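# Roll held scope so its lens faces away from wrist

## Task

Turn the inspection scope inside the hand's grip until the lens at the end of its short barrel (the end across from the wider cap) points away from the wrist, whatever the hand's own orientation. It fails if the scope touches anything except the hand or comes out of it; the wrist camera, its post and the arm's last link count as hand. At the end the handle must be upright in the closed fist, the scope must be clear of the wrist, camera, post and arm, and the grip must keep it in place however the hand is later turned or moved. No hand motor may show 'moving' or 'overload' or be building up time toward a shutdown; a motor dead from the very start is exempt.

## Robot and tools

Robot: one six-joint UR-style arm (shoulder pan, shoulder lift, elbow, wrist 1-3) ending in a sixteen-motor right hand: index, middle and ring fingers plus a thumb. A wrist camera sits on a post, and a rigid mast sticks out on the palm side near the wrist (x +0.05 to +0.10, z -0.16 to -0.11, up to y +0.06 m in hand-point axes); both can collide. Fingertips carry rubber caps; the rest is hard plastic.

Frames. Reported poses, velocities and targets are in the arm's base frame (scene origin on the table under the base, +z up, +y to the left looking along +x). Offsets you send are measured along the current Hand target's own axes. Hand-point axes: +z runs along straightened fingers toward the tips, +x runs across the palm away from the thumb, +y points out of the palm face (palm surface at y = -0.063 m). Fingers curling first swing their tips toward +y.

Row layout (used by execute_actions and move): exactly 24 numbers, each in [-1, 1]. First six: dx, dy, dz, rx, ry, rz, an offset of the hand point from the Hand target as it stood when the action or move began (not from the previous row). Scale: 1.0 = 0.6 m for dx-dz and 180 degrees for rx-rz; rx, ry, rz form a single rotation vector. Repeating a nonzero offset in a new call moves further. Next sixteen: hinge goal angles, mapped linearly between each hinge's stops, in this fixed order: index_mcp, index_abd, index_pip, index_dip, middle_mcp, middle_abd, middle_pip, middle_dip, ring_mcp, ring_abd, ring_pip, ring_dip, thumb_cmc, thumb_axl, thumb_mcp, thumb_ipl. Moving a value toward -1 curls a finger (_mcp at the knuckle, _pip middle joint, _dip end joint), swings _abd sideways away from the thumb, swings thumb_cmc round in front of the palm, rolls the thumb (thumb_axl) and bends it (thumb_mcp, thumb_ipl). Straight values: _mcp +0.75, _abd 0.00, _pip +0.58, _dip +0.70, thumb_cmc +0.71, thumb_axl +0.68, thumb_mcp +0.23, thumb_ipl +0.17. Last two: current_limit (-1 = 0 mA, +1 = 550 mA, floor 11 mA; too low may not lift a finger) and speed (set-point rate = (speed+1)/2 of 8.5 rad/s). Defaults at start: +0.4 and -0.6; values persist until changed. To keep the hand as is, resend the last sixteen motor numbers plus both settings; at scene start read them from a result first, since 0 is a real command.

execute_actions(actions, cameras): actions is a list of actions; each action is a table of up to 15 rows, one row per 1/30 s step, the last row held to fill 15 steps (0.5 s per action). Empty list returns state and all images. cameras: list of names, ["all"], or [].

move(target, speed, blend, stop_force, zero, blocking, cameras): straight path of the hand point. target is one 24-number row or up to 15 rows, all offsets counted from the same starting Hand target. speed in m/s, 0.002-3.6 (default 0.25; rotation capped at twice that in rad/s), one value or one per leg. blend in m rounds corners. stop_force in N, 3-120, halts when the wrist sensor feels that much push against the motion; unreliable when rotating; omit it when backing off a contact. zero (default true) rezeroes before the move. blocking=false returns after about 0.5 s while the move continues (not with stop_force). Result adds a 'move:' line: done (within 3 mm and 2 degrees), off_target, moving, held or fault, plus limits=paced/held. Neither done nor off_target rules out contact.

wait(seconds 0-10), stop() brakes a running move, zoom_image(camera, region [x0,y0,x1,y1] pixels, max 504x504; camera must be in the latest images), zero_wrist_force(), read_manual(section) gives licences only, finished_scene(scene 1-2) ends the scene irreversibly.

Cameras: cam_head_left, cam_head_right, cam_high, cam_near (narrow telephoto), cam_wrist (fisheye).

Results: end_effector_position (m) and quat_wxyz in base frame, velocities, Hand target (your clipped last command; next offsets count from it; the hand often rests short, resend the gap as an offset), joint positions and torques, wrist force/torque in the flange's axes with a peak line. Hand lists in motor order: hand_goal, hand_measured, hand_current_ma, hand_state (moving, goal, blocked, overload). A motor at 495 mA or more for 5 s accumulated shuts down for 10 s. A finger squeezes only while its goal lies past the object's surface.

Limits and hazards: each step's commanded orientation is clipped to within 32 degrees of the measured one. Contact force near 150 N on any part, or wrist torques past 24.6 N m (big joints 132), stop the arm for 10 s, during which new hand commands are dropped. The arm is stiff: targeting even slightly past a firm contact can fault. Avoid paths near the arm's own base. Motors heat when holding loads or straining; 85 °C brakes the arm for 30-60 s. For this task, keep the scope off the camera, post, mast and wrist, never loosen every digit at once, and re-regrasp gradually so the scope cannot drop or fall.

Each tool is called after "Request:" as name(argument=value, ...) on one line, values as JSON.

## Session

Request:
execute_actions(actions=[])

Scene clock: 0.00 s.
end_effector_position=(+0.4500, +0.1000, +0.5001) hand_goal=(+0.866, +0.024, -0.584, -0.786, +0.834, +0.000, -1.000, -0.406, +0.834, -0.012, -1.000, -0.406, -0.734, +0.822, -0.286, -0.922) hand_measured=(+0.938, -0.010, -0.500, -0.768, +0.796, -0.008, -0.884, -0.148, +0.804, -0.026, -0.870, -0.164, -0.836, +0.850, -0.266, -0.960) hand_current_ma=(+17, -3, +20, +2, -7, +0, +32, +107, -4, -1, +38, +98, -27, +5, +3, -10) hand_state=(blocked, blocked, blocked, goal, blocked, goal, blocked, blocked, blocked, goal, blocked, blocked, blocked, blocked, goal, blocked) hand_current_limit=0.40 hand_speed=-0.60 end_effector_quat_wxyz=(+0.707, +0.000, +0.707, +0.000)
Joint positions: [-0.58 -1.999 2.452 -3.594 -0.991 -1.571]
Joint velocities: within noise
Joint torques (N m): no reading
Wrist force (N): no reading
Wrist torque (N m): no reading
Wrist force, peak (N): no reading
Hand target: +0.4500, +0.1000, +0.5001; +0.707, +0.000, +0.707, +0.000

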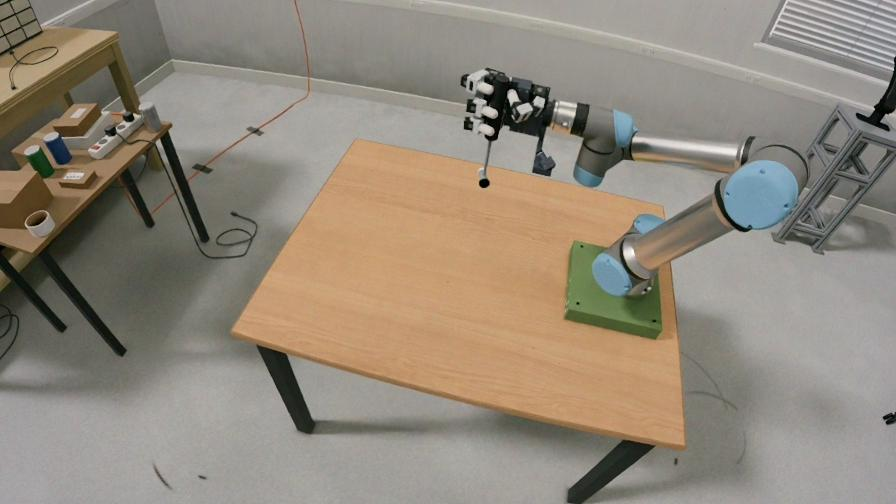

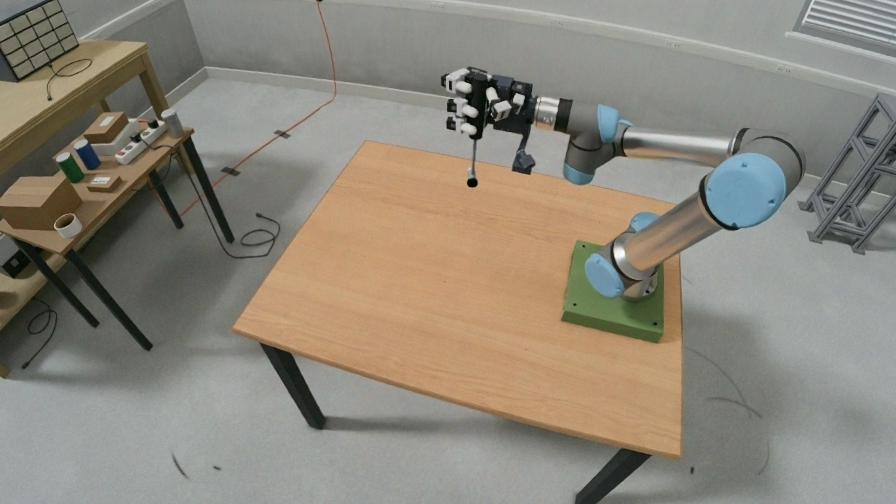

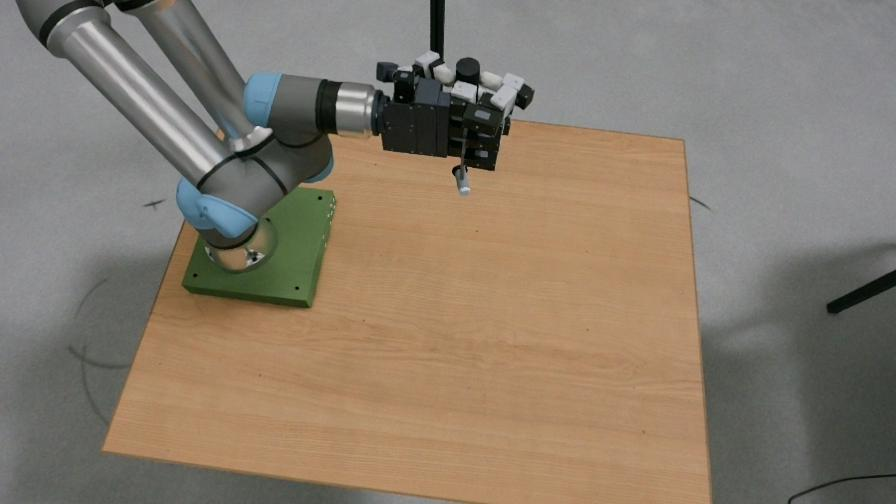

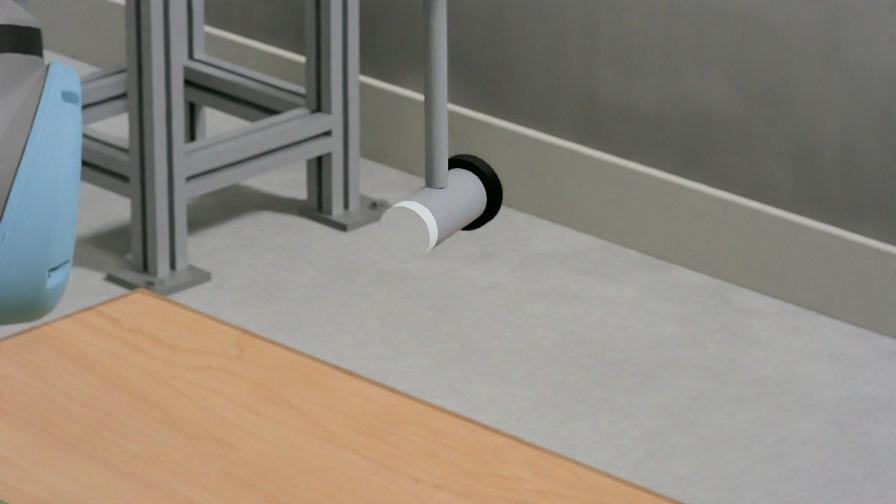

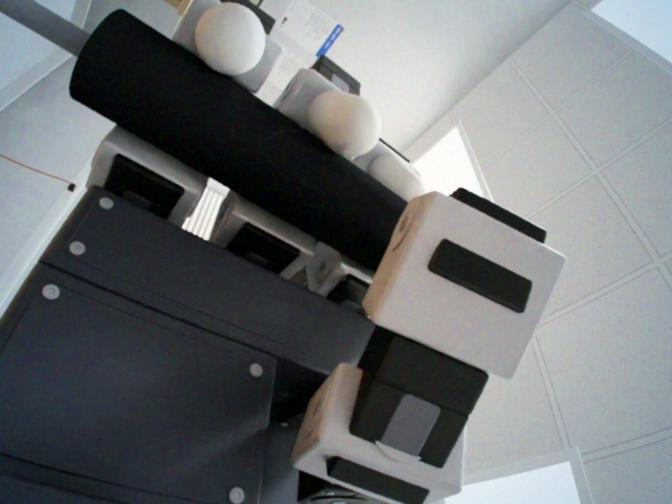

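Request:
zoom_image(camera="cam_head_left", region=[430, 50, 580, 200])

Request:
zoom_image(camera="cam_high", region=[370, 40, 550, 210])

Request:
zoom_image(camera="cam_head_right", region=[410, 50, 560, 200])

Scaled by 3.360 from the camera's 896x504 image, which has a finer 1280x720 frame.

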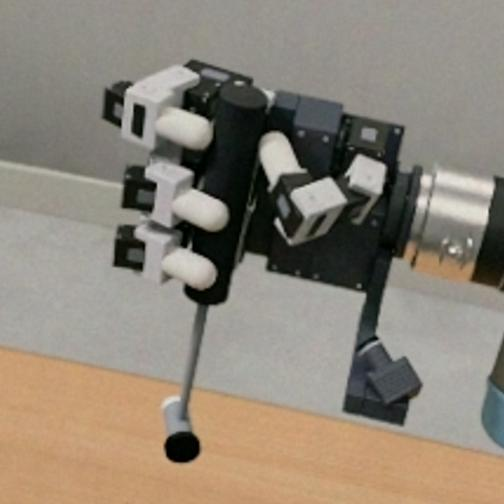

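Scaled by 2.800 from the camera's 896x504 image, which has a finer 1280x720 frame.

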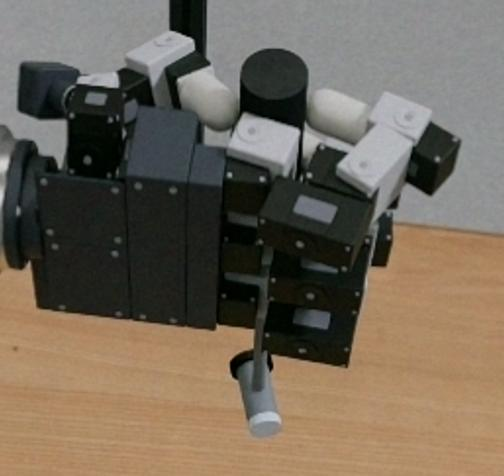

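Scaled by 3.360 from the camera's 896x504 image, which has a finer 1280x720 frame.

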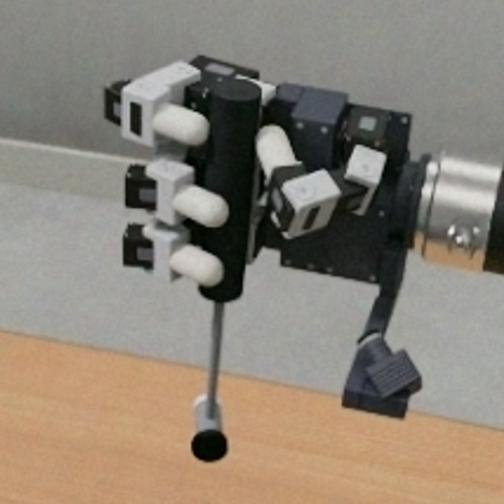

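Request:
execute_actions(actions=[[[0,0,0,0,0,0,0.80,0.024,-0.76,-0.86,0.834,0.0,-1.0,-0.45,0.834,-0.012,-1.0,-0.45,-0.75,0.822,-0.22,-0.74,0.4,-0.8]],[[0,0,0,0,0,0,0.774,0.024,-0.80,-0.90,0.834,0.0,-1.0,-0.45,0.834,-0.012,-1.0,-0.45,-0.75,0.822,-0.20,-0.68,0.4,-0.8]]], cameras=["cam_head_left","cam_wrist"])

Request:
zoom_image(camera="cam_head_left", region=[430, 50, 580, 200])

Scene clock: 459.27 s.
end_effector_position=(+0.4500, +0.1000, +0.5001) hand_goal=(+0.774, +0.024, -0.800, -0.900, +0.834, +0.000, -1.000, -0.450, +0.834, -0.012, -1.000, -0.450, -0.750, +0.822, -0.200, -0.680) hand_measured=(+0.938, -0.010, -0.500, -0.782, +0.796, -0.006, -0.864, -0.180, +0.810, -0.026, -0.848, -0.194, -0.836, +0.850, -0.258, -0.956) hand_current_ma=(+59, -3, +134, +33, -7, +0, +41, +116, -3, -1, +48, +106, -21, +5, -17, -184) hand_state=(blocked, blocked, blocked, blocked, blocked, goal, blocked, blocked, blocked, goal, blocked, blocked, blocked, blocked, blocked, blocked) hand_current_limit=0.40 hand_speed=-0.80 end_effector_quat_wxyz=(+0.707, +0.000, +0.707, +0.000)
Joint positions: [-0.58 -1.999 2.452 -3.594 -0.991 -1.571]
Joint torques (N m): [2.83 1.63 -21.9 -3.61 -0.28 -1.51]
Wrist force (N): [0.0 -0.1 -0.3]
Wrist torque (N m): [0.01 0.02 -0.01]
Wrist force, peak (N): [0.1 0.0 -0.5]
Hand target: +0.4500, +0.1000, +0.5001; +0.707, +0.000, +0.707, +0.000
Off the commanded pose: 0.000 m, 0 deg.
Images, in order (width x height): cam_head_left 896x504, cam_wrist 672x504.

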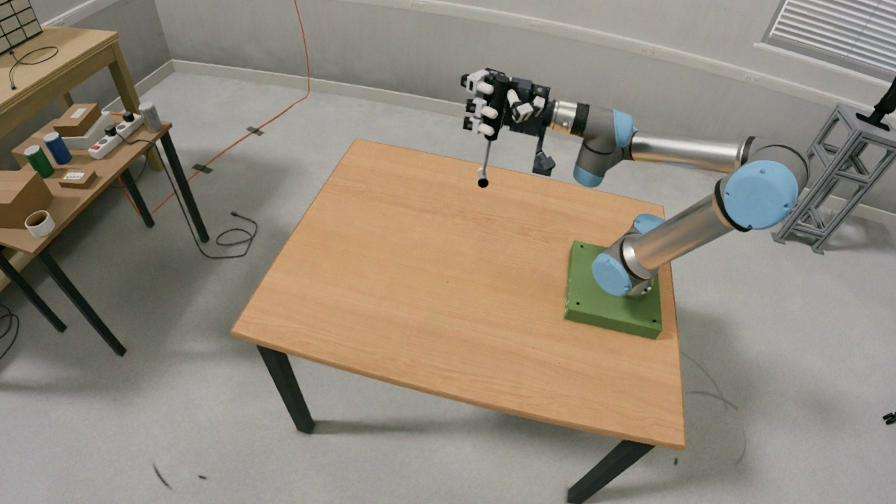

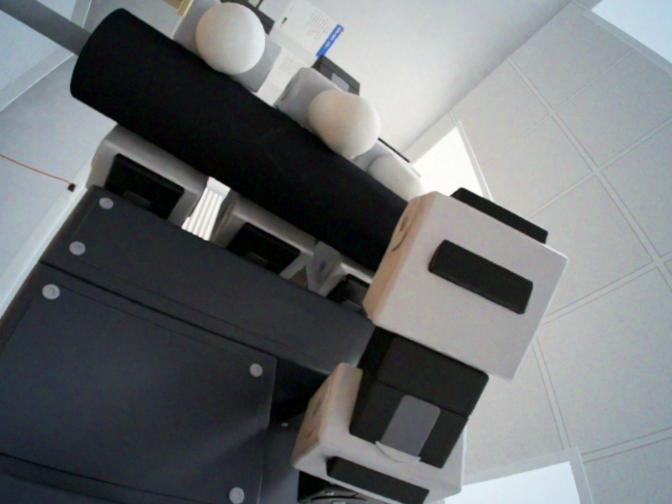

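Scaled by 3.360 from the camera's 896x504 image, which has a finer 1280x720 frame.

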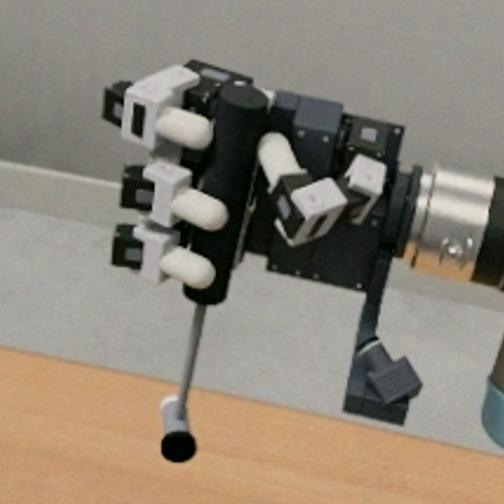

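Request:
execute_actions(actions=[[[0,0,0,0,0,0,0.774,0.024,-0.80,-0.90,0.834,0.0,-0.85,0.10,0.834,-0.012,-1.0,-0.45,-0.75,0.822,-0.20,-0.68,0.4,-0.8]],[[0,0,0,0,0,0,0.774,0.024,-0.80,-0.90,1.0,0.0,-0.80,0.10,0.834,-0.012,-1.0,-0.45,-0.75,0.822,-0.20,-0.68,0.4,-0.8]],[[0,0,0,0,0,0,0.774,0.024,-0.80,-0.90,1.0,0.0,-0.80,0.10,0.834,-0.012,-0.85,0.10,-0.75,0.822,-0.20,-0.68,0.4,-0.8]],[[0,0,0,0,0,0,0.774,0.024,-0.80,-0.90,1.0,0.0,-0.80,0.10,1.0,-0.012,-0.80,0.10,-0.75,0.822,-0.20,-0.68,0.4,-0.8]]], cameras=["cam_head_left","cam_wrist"])

Request:
zoom_image(camera="cam_head_left", region=[430, 50, 580, 200])

Scene clock: 474.23 s.
end_effector_position=(+0.4500, +0.1000, +0.5001) hand_goal=(+0.774, +0.024, -0.800, -0.900, +1.000, +0.000, -0.800, +0.100, +1.000, -0.012, -0.800, +0.100, -0.750, +0.822, -0.200, -0.680) hand_measured=(+0.938, +0.008, -0.500, -0.788, +0.988, -0.006, -0.812, +0.088, +0.988, -0.024, -0.814, +0.086, -0.836, +0.842, -0.258, -0.956) hand_current_ma=(+59, -1, +134, +31, -1, +0, -1, -1, -1, -1, -1, -1, -21, +3, -16, -183) hand_state=(blocked, goal, blocked, blocked, goal, goal, goal, goal, goal, goal, goal, goal, blocked, goal, blocked, blocked) hand_current_limit=0.40 hand_speed=-0.80 end_effector_quat_wxyz=(+0.707, +0.000, +0.707, +0.000)
Joint positions: [-0.58 -1.999 2.452 -3.594 -0.991 -1.571]
Joint torques (N m): [4.53 2.73 -22.43 -3.74 -0.35 -1.51]
Wrist force (N): [-0.1 0.1 -0.2]
Wrist torque (N m): [0.02 0.02 0.01]
Wrist force, peak (N): [-0.2 0.0 -0.6]
Hand target: +0.4500, +0.1000, +0.5001; +0.707, +0.000, +0.707, +0.000
Off the commanded pose: 0.000 m, 0 deg.
Images, in order (width x height): cam_head_left 896x504, cam_wrist 672x504.

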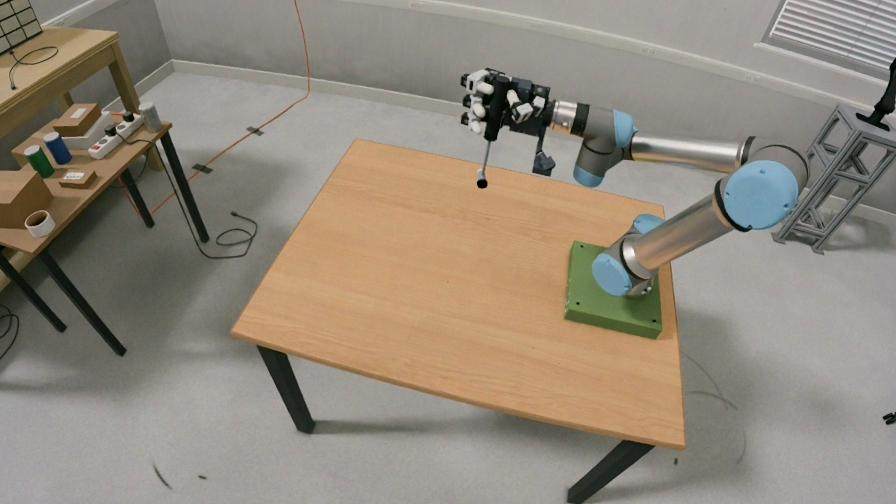

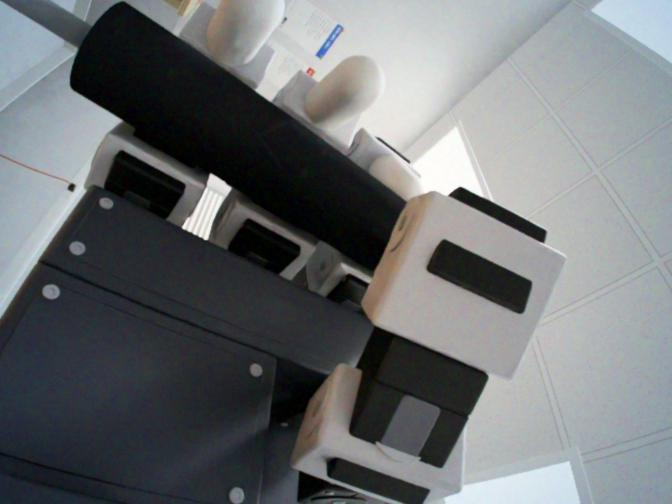

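Scaled by 3.360 from the camera's 896x504 image, which has a finer 1280x720 frame.

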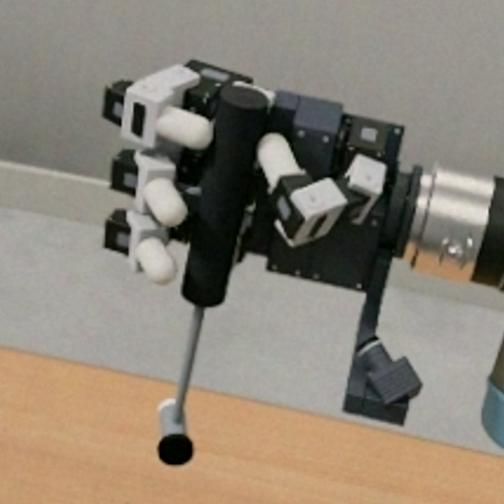

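Request:
execute_actions(actions=[[[0,0,0,0,0,0,0.733,0.024,-0.70,-0.95,1.0,0.0,-0.80,0.10,1.0,-0.012,-0.80,0.10,-0.75,0.822,-0.25,-0.62,0.4,-0.8]],[[0,0,0,0,0,0,0.692,0.024,-0.60,-1.0,1.0,0.0,-0.80,0.10,1.0,-0.012,-0.80,0.10,-0.75,0.822,-0.31,-0.56,0.4,-0.8]]], cameras=["cam_head_left","cam_wrist"])

Request:
zoom_image(camera="cam_head_left", region=[430, 50, 580, 200])

Scene clock: 490.27 s.
end_effector_position=(+0.4500, +0.1000, +0.5001) hand_goal=(+0.692, +0.024, -0.600, -1.000, +1.000, +0.000, -0.800, +0.100, +1.000, -0.012, -0.800, +0.100, -0.750, +0.822, -0.310, -0.560) hand_measured=(+0.890, +0.008, -0.382, -0.818, +0.988, -0.006, -0.812, +0.088, +0.988, -0.024, -0.814, +0.086, -0.836, +0.822, -0.352, -0.868) hand_current_ma=(+78, -1, +83, +64, -1, +0, -1, -1, -1, -1, -1, -1, -21, +0, -11, -216) hand_state=(blocked, goal, blocked, blocked, goal, goal, goal, goal, goal, goal, goal, goal, blocked, goal, blocked, blocked) hand_current_limit=0.40 hand_speed=-0.80 end_effector_quat_wxyz=(+0.707, +0.000, +0.707, +0.000)
Joint positions: [-0.58 -1.999 2.452 -3.594 -0.991 -1.571]
Joint torques (N m): [4.81 3.92 -22.98 -3.6 -0.36 -1.37]
Wrist force (N): [0.0 0.0 -0.1]
Wrist torque (N m): [0.00 0.02 0.01]
Wrist force, peak (N): [0.2 -0.1 -0.5]
Hand target: +0.4500, +0.1000, +0.5001; +0.707, +0.000, +0.707, +0.000
Off the commanded pose: 0.000 m, 0 deg.
Images, in order (width x height): cam_head_left 896x504, cam_wrist 672x504.

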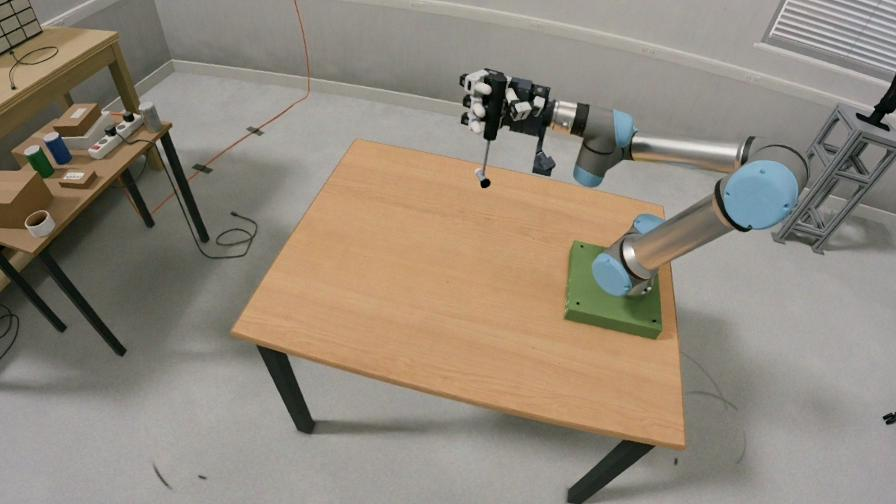

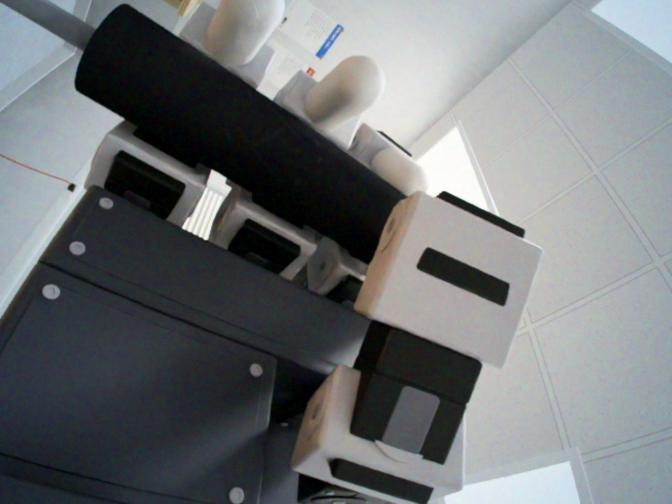

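Scaled by 3.360 from the camera's 896x504 image, which has a finer 1280x720 frame.

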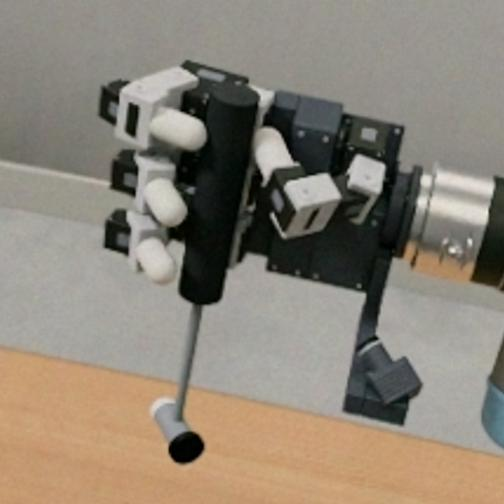

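Request:
execute_actions(actions=[[[0,0,0,0,0,0,0.692,0.024,-0.60,-1.0,1.0,0.0,-0.92,-0.2,1.0,-0.012,-0.92,-0.2,-0.75,0.822,-0.31,-0.56,0.4,-0.8]],[[0,0,0,0,0,0,0.692,0.024,-0.60,-1.0,1.0,0.0,-1.0,-0.55,1.0,-0.012,-1.0,-0.55,-0.75,0.822,-0.31,-0.56,0.4,-0.8]]], cameras=["cam_head_left","cam_high","cam_wrist"])

Request:
zoom_image(camera="cam_head_left", region=[430, 50, 580, 200])

Request:
zoom_image(camera="cam_high", region=[370, 40, 550, 210])

Scene clock: 538.83 s.
end_effector_position=(+0.4500, +0.1000, +0.5001) hand_goal=(+0.692, +0.024, -0.600, -1.000, +1.000, +0.000, -1.000, -0.550, +1.000, -0.012, -1.000, -0.550, -0.750, +0.822, -0.310, -0.560) hand_measured=(+0.888, +0.008, -0.358, -0.842, +0.960, -0.006, -0.832, -0.204, +0.964, -0.024, -0.832, -0.204, -0.836, +0.822, -0.356, -0.858) hand_current_ma=(+77, -1, +96, +52, -7, +0, +56, +166, -6, -1, +56, +167, -21, +0, -12, -206) hand_state=(blocked, goal, blocked, blocked, blocked, goal, blocked, blocked, blocked, goal, blocked, blocked, blocked, goal, blocked, blocked) hand_current_limit=0.40 hand_speed=-0.80 end_effector_quat_wxyz=(+0.707, +0.000, +0.707, +0.000)
Joint positions: [-0.58 -1.999 2.452 -3.594 -0.991 -1.571]
Joint torques (N m): [6.54 5.64 -22.76 -3.57 -0.51 -1.24]
Wrist force (N): [-0.2 0.2 -0.1]
Wrist torque (N m): [0.05 0.04 0.01]
Wrist force, peak (N): [0.0 0.2 -0.6]
Hand target: +0.4500, +0.1000, +0.5001; +0.707, +0.000, +0.707, +0.000
Off the commanded pose: 0.000 m, 0 deg.
Images, in order (width x height): cam_head_left 896x504, cam_high 896x504, cam_wrist 672x504.

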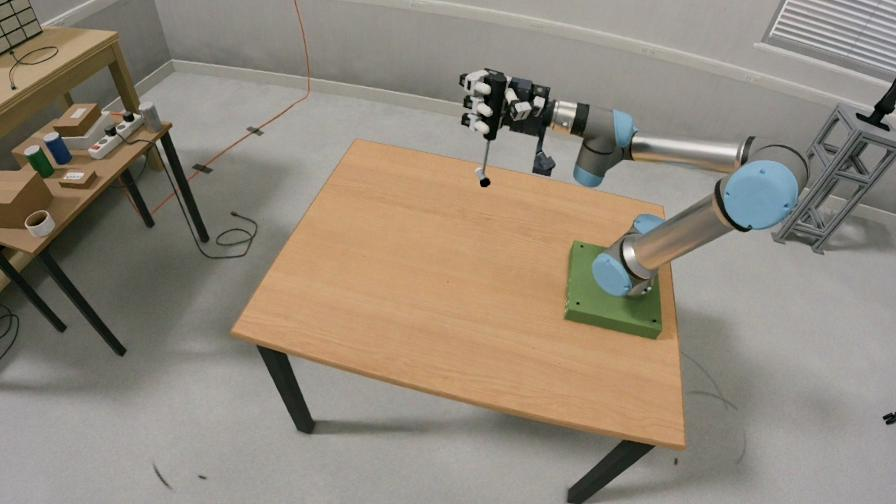

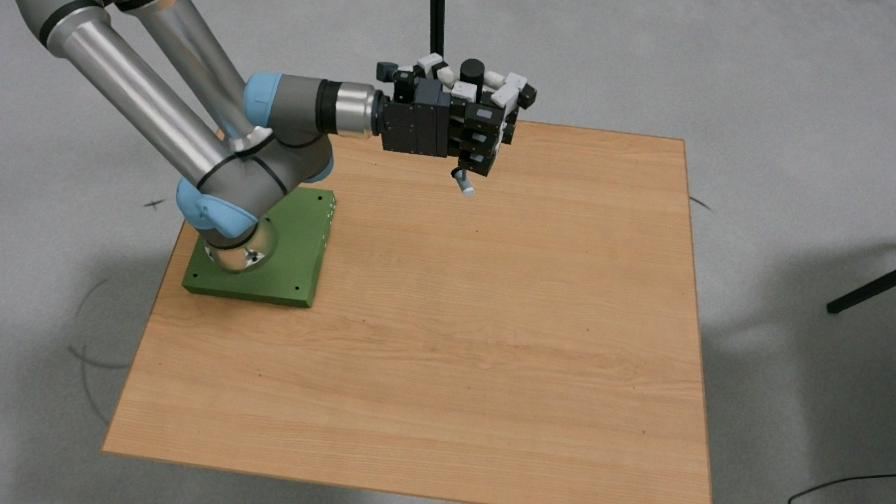

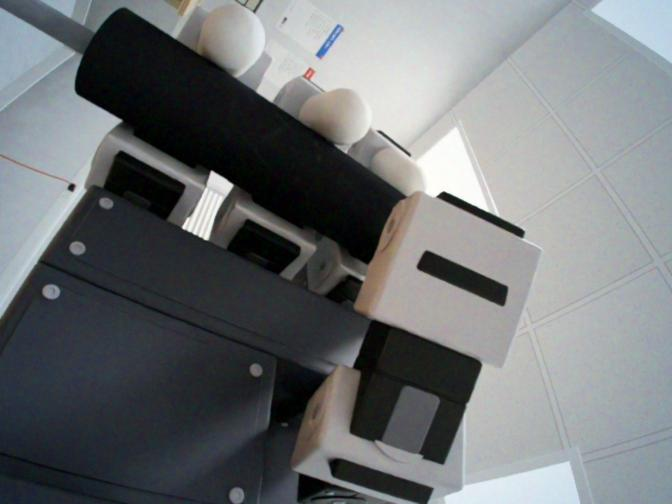

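Scaled by 3.360 from the camera's 896x504 image, which has a finer 1280x720 frame.

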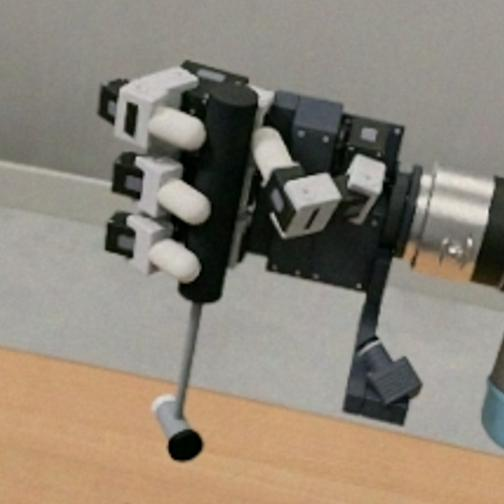

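Scaled by 2.800 from the camera's 896x504 image, which has a finer 1280x720 frame.

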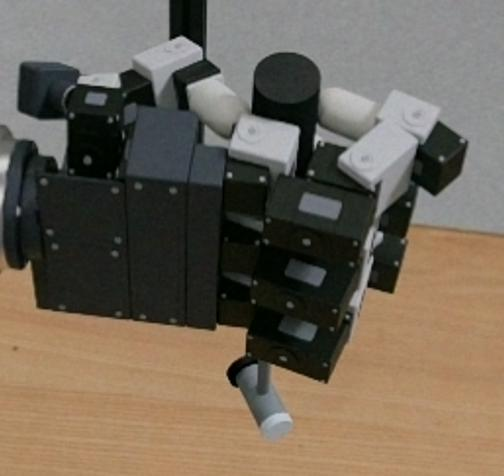

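Request:
execute_actions(actions=[[[0,0,0,0,0,0,0.82,0.024,-0.46,-0.96,1.0,0.0,-1.0,-0.60,1.0,-0.012,-1.0,-0.60,-0.75,0.822,-0.35,-0.88,0.4,-0.8]],[[0,0,0,0,0,0,0.82,0.024,-0.46,-0.96,1.0,0.0,-1.0,-0.60,1.0,-0.012,-1.0,-0.60,-0.75,0.822,0.2,-0.95,0.4,-0.8]],[[0,0,0,0,0,0,0.82,0.024,-0.46,-0.96,1.0,0.0,-1.0,-0.60,1.0,-0.012,-1.0,-0.60,-0.75,0.822,0.2,-0.45,0.4,-0.8]]], cameras=["cam_head_left","cam_high"])

Request:
zoom_image(camera="cam_head_left", region=[430, 50, 580, 200])

Request:
zoom_image(camera="cam_high", region=[370, 40, 550, 210])

Scene clock: 562.40 s.
end_effector_position=(+0.4500, +0.1000, +0.5001) hand_goal=(+0.820, +0.024, -0.460, -0.960, +1.000, +0.000, -1.000, -0.600, +1.000, -0.012, -1.000, -0.600, -0.750, +0.822, +0.200, -0.450) hand_measured=(+0.866, +0.008, -0.338, -0.880, +0.958, -0.002, -0.806, -0.246, +0.978, -0.026, -0.794, -0.252, -0.822, +0.820, +0.194, -0.458) hand_current_ma=(+9, -1, +35, +19, -8, +0, +69, +173, -3, -1, +76, +168, -16, +0, +0, -1) hand_state=(blocked, goal, blocked, blocked, blocked, goal, blocked, blocked, blocked, goal, blocked, blocked, blocked, goal, goal, goal) hand_current_limit=0.40 hand_speed=-0.80 end_effector_quat_wxyz=(+0.707, +0.000, +0.707, +0.000)
Joint positions: [-0.58 -1.999 2.452 -3.594 -0.991 -1.571]
Joint torques (N m): [6.89 7.13 -23.32 -3.44 -0.57 -1.11]
Wrist force (N): [-0.1 0.0 -0.3]
Wrist torque (N m): [0.03 0.03 -0.01]
Wrist force, peak (N): [0.0 -0.1 -0.6]
Hand target: +0.4500, +0.1000, +0.5001; +0.707, +0.000, +0.707, +0.000
Off the commanded pose: 0.000 m, 0 deg.
Images, in order (width x height): cam_head_left 896x504, cam_high 896x504.

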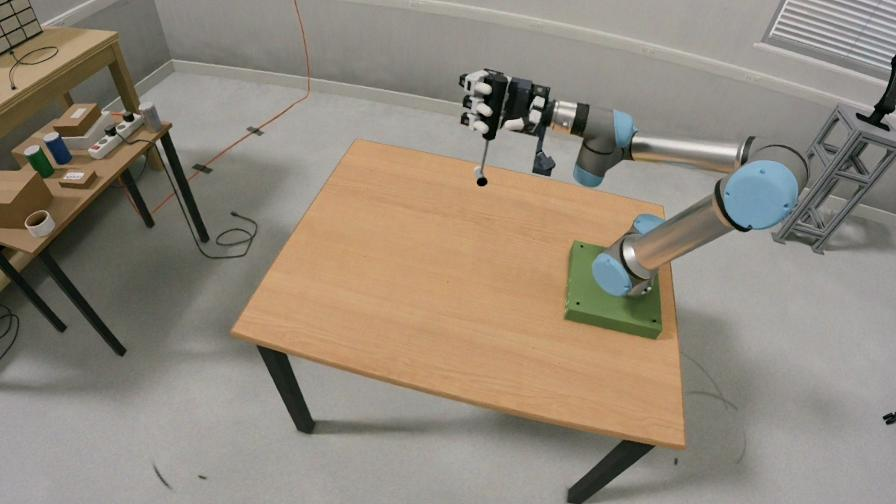

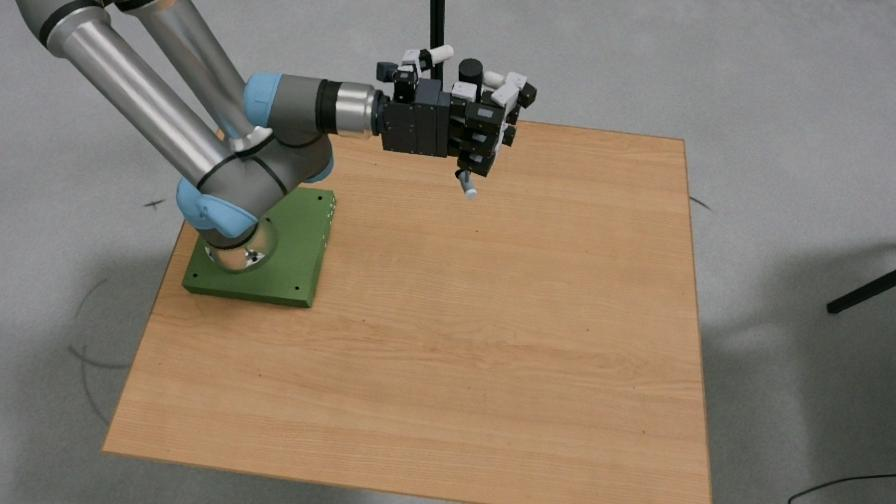

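Scaled by 3.360 from the camera's 896x504 image, which has a finer 1280x720 frame.

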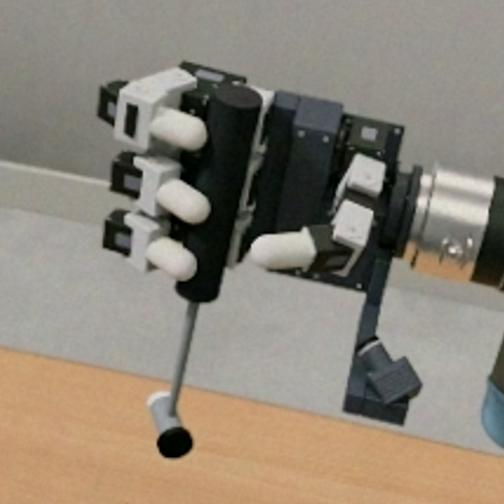

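Scaled by 2.800 from the camera's 896x504 image, which has a finer 1280x720 frame.

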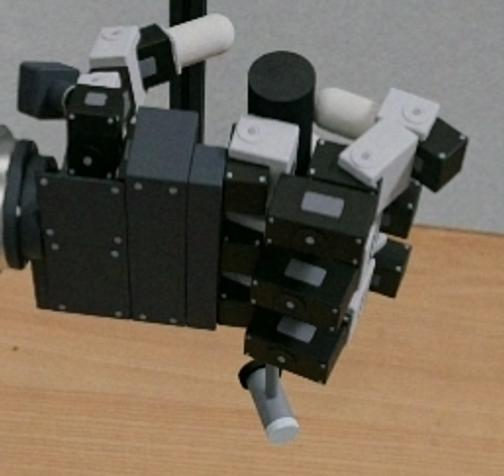

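Request:
execute_actions(actions=[[[0,0,0,0,0,0,0.80,0.024,-0.46,-0.96,0.92,0.0,-1.0,-0.60,0.92,-0.012,-1.0,-0.60,-0.75,0.822,0.2,-0.45,0.4,-0.9]],[[0,0,0,0,0,0,0.64,0.024,-0.46,-0.96,0.75,0.0,-1.0,-0.60,0.75,-0.012,-1.0,-0.60,-0.75,0.822,0.2,-0.45,0.4,-0.9]],[[0,0,0,0,0,0,0.48,0.024,-0.46,-0.96,0.58,0.0,-1.0,-0.60,0.58,-0.012,-1.0,-0.60,-0.75,0.822,0.2,-0.45,0.4,-0.9]]], cameras=["cam_head_left","cam_high"])

Request:
zoom_image(camera="cam_head_left", region=[430, 50, 580, 200])

Request:
zoom_image(camera="cam_high", region=[370, 40, 550, 210])

Scene clock: 578.93 s.
end_effector_position=(+0.4500, +0.1000, +0.5001) hand_goal=(+0.480, +0.024, -0.460, -0.960, +0.580, +0.000, -1.000, -0.600, +0.580, -0.012, -1.000, -0.600, -0.750, +0.822, +0.200, -0.450) hand_measured=(+0.504, +0.008, -0.352, -0.882, +0.576, +0.006, -0.806, -0.264, +0.608, -0.022, -0.792, -0.272, -0.822, +0.820, +0.194, -0.458) hand_current_ma=(+3, -1, +29, +18, +0, +0, +69, +160, +4, +0, +77, +153, -16, +0, +0, -1) hand_state=(blocked, goal, blocked, blocked, goal, goal, blocked, blocked, blocked, goal, blocked, blocked, blocked, goal, goal, goal) hand_current_limit=0.40 hand_speed=-0.90 end_effector_quat_wxyz=(+0.707, +0.000, +0.707, +0.000)
Joint positions: [-0.58 -1.999 2.452 -3.594 -0.991 -1.571]
Joint torques (N m): [7.12 8.29 -23.84 -3.33 -0.77 -0.94]
Wrist force (N): [-0.3 0.0 0.0]
Wrist torque (N m): [-0.01 0.03 -0.09]
Wrist force, peak (N): [0.3 0.0 -0.5]
Hand target: +0.4500, +0.1000, +0.5001; +0.707, +0.000, +0.707, +0.000
Off the commanded pose: 0.000 m, 0 deg.
Images, in order (width x height): cam_head_left 896x504, cam_high 896x504.

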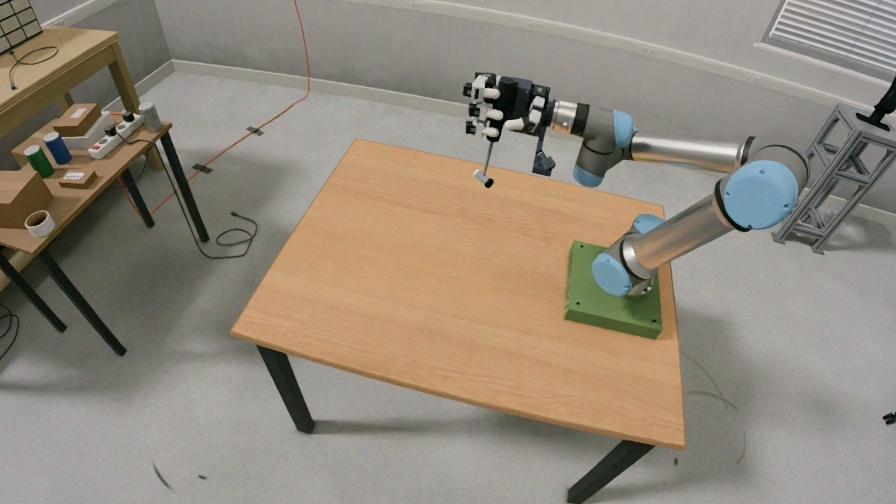

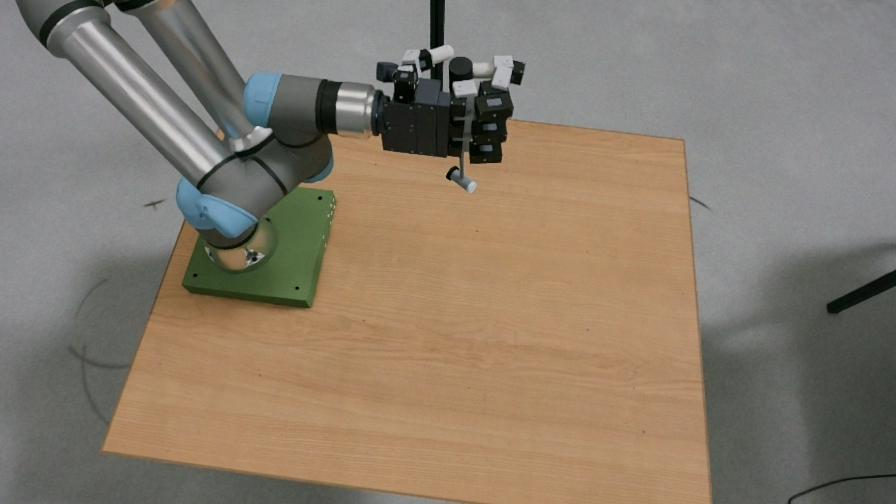

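Scaled by 3.360 from the camera's 896x504 image, which has a finer 1280x720 frame.

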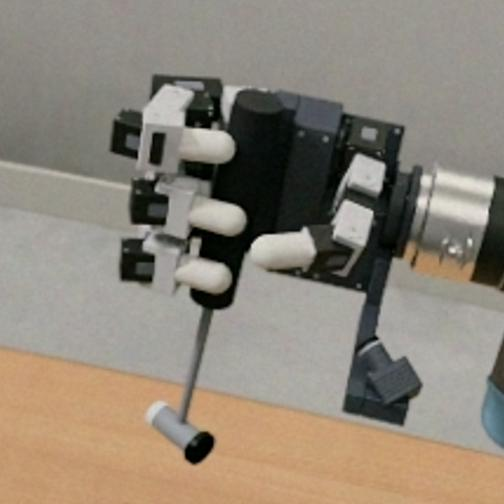

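Scaled by 2.800 from the camera's 896x504 image, which has a finer 1280x720 frame.

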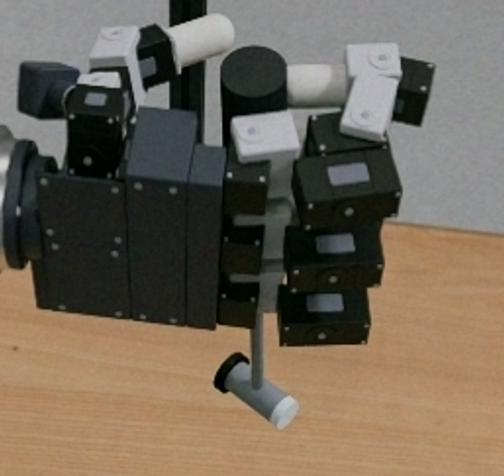

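Request:
execute_actions(actions=[[[0,0,0,0,0,0,0.33,0.024,-0.46,-0.96,0.42,0.0,-1.0,-0.60,0.41,-0.012,-1.0,-0.60,-0.75,0.822,0.2,-0.45,0.4,-0.9]],[[0,0,0,0,0,0,0.17,0.024,-0.46,-0.96,0.26,0.0,-1.0,-0.60,0.25,-0.012,-1.0,-0.60,-0.75,0.822,0.2,-0.45,0.4,-0.9]],[[0,0,0,0,0,0,0.06,0.024,-0.46,-0.96,0.14,0.0,-1.0,-0.60,0.12,-0.012,-1.0,-0.60,-0.75,0.822,0.2,-0.45,0.4,-0.9]]], cameras=["cam_head_left","cam_high","cam_wrist","cam_near"])

Request:
zoom_image(camera="cam_head_left", region=[430, 50, 580, 200])

Request:
zoom_image(camera="cam_high", region=[370, 40, 550, 210])

Scene clock: 599.87 s.
end_effector_position=(+0.4500, +0.1000, +0.5001) hand_goal=(+0.060, +0.024, -0.460, -0.960, +0.140, +0.000, -1.000, -0.600, +0.120, -0.012, -1.000, -0.600, -0.750, +0.822, +0.200, -0.450) hand_measured=(+0.136, +0.018, -0.334, -0.880, +0.172, +0.010, -0.794, -0.270, +0.180, -0.016, -0.790, -0.276, -0.822, +0.820, +0.194, -0.458) hand_current_ma=(+19, +0, +36, +19, +5, +0, +76, +155, +13, +0, +78, +151, -16, +0, +0, -1) hand_state=(blocked, goal, blocked, blocked, blocked, goal, blocked, blocked, blocked, goal, blocked, blocked, blocked, goal, goal, goal) hand_current_limit=0.40 hand_speed=-0.90 end_effector_quat_wxyz=(+0.707, +0.000, +0.707, +0.000)
Joint positions: [-0.58 -1.999 2.452 -3.594 -0.991 -1.571]
Joint torques (N m): [7.57 9.03 -24.22 -3.12 -0.79 -0.78]
Wrist force (N): [-0.2 -0.1 -0.3]
Wrist torque (N m): [0.02 -0.05 -0.14]
Wrist force, peak (N): [-0.2 0.0 -0.5]
Hand target: +0.4500, +0.1000, +0.5001; +0.707, +0.000, +0.707, +0.000
Off the commanded pose: 0.000 m, 0 deg.
Images, in order (width x height): cam_head_left 896x504, cam_high 896x504, cam_near 896x504, cam_wrist 672x504.

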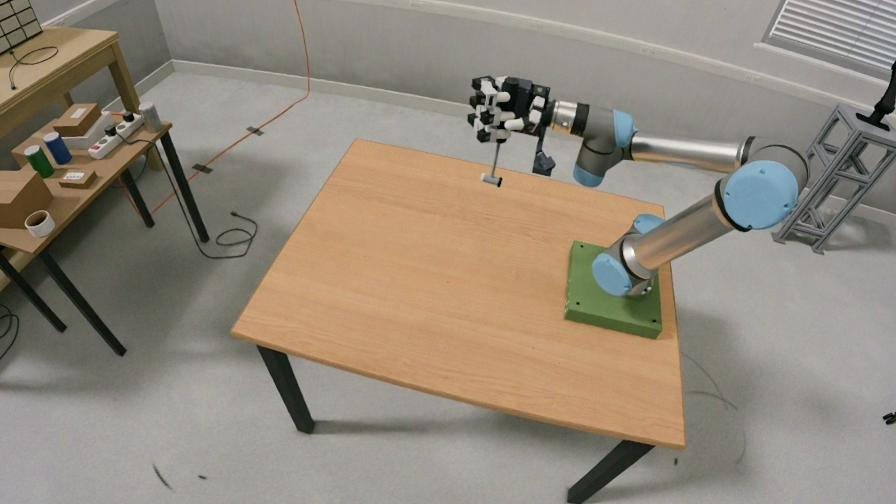

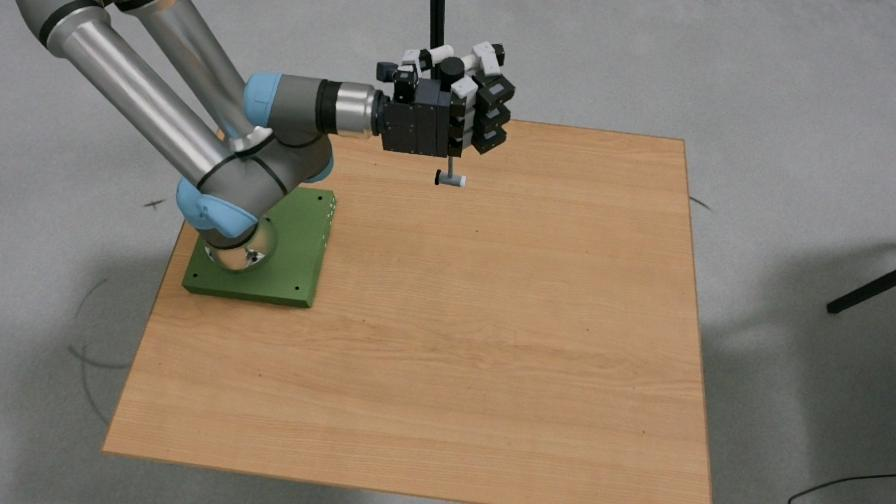

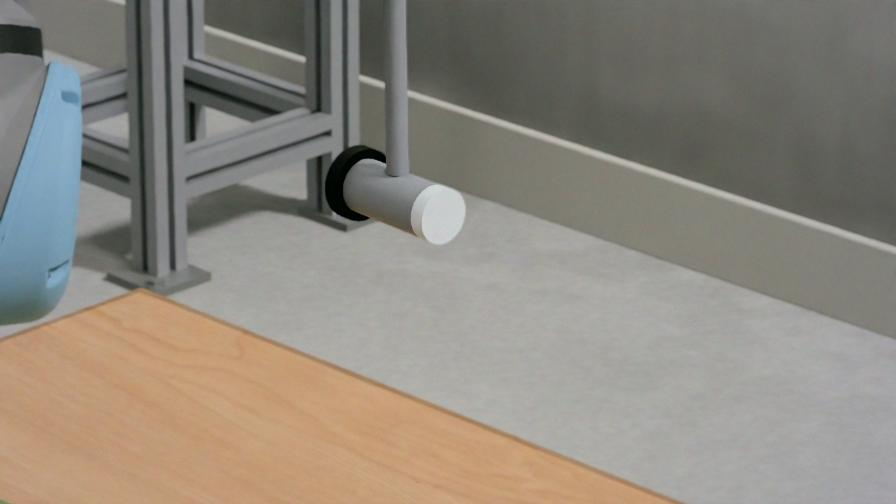

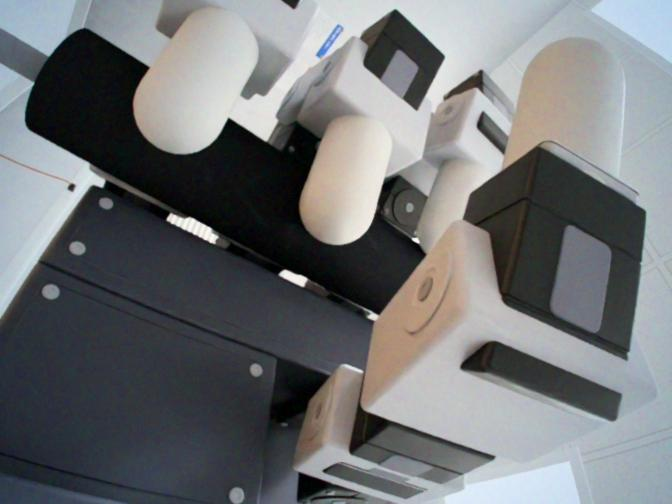

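Scaled by 3.360 from the camera's 896x504 image, which has a finer 1280x720 frame.

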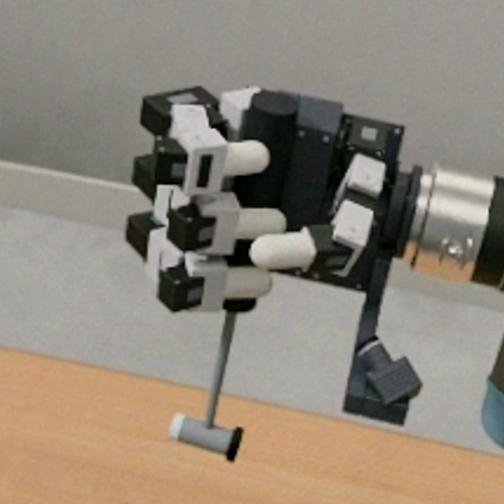

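Scaled by 2.800 from the camera's 896x504 image, which has a finer 1280x720 frame.

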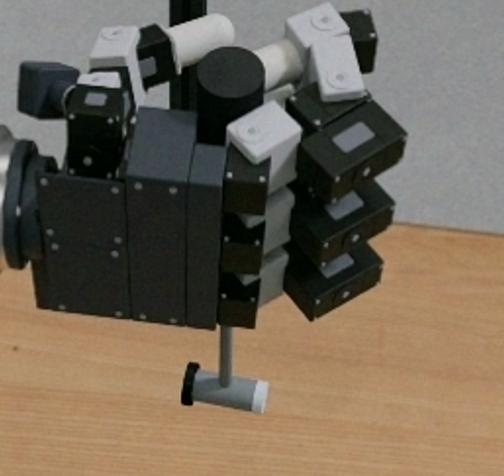

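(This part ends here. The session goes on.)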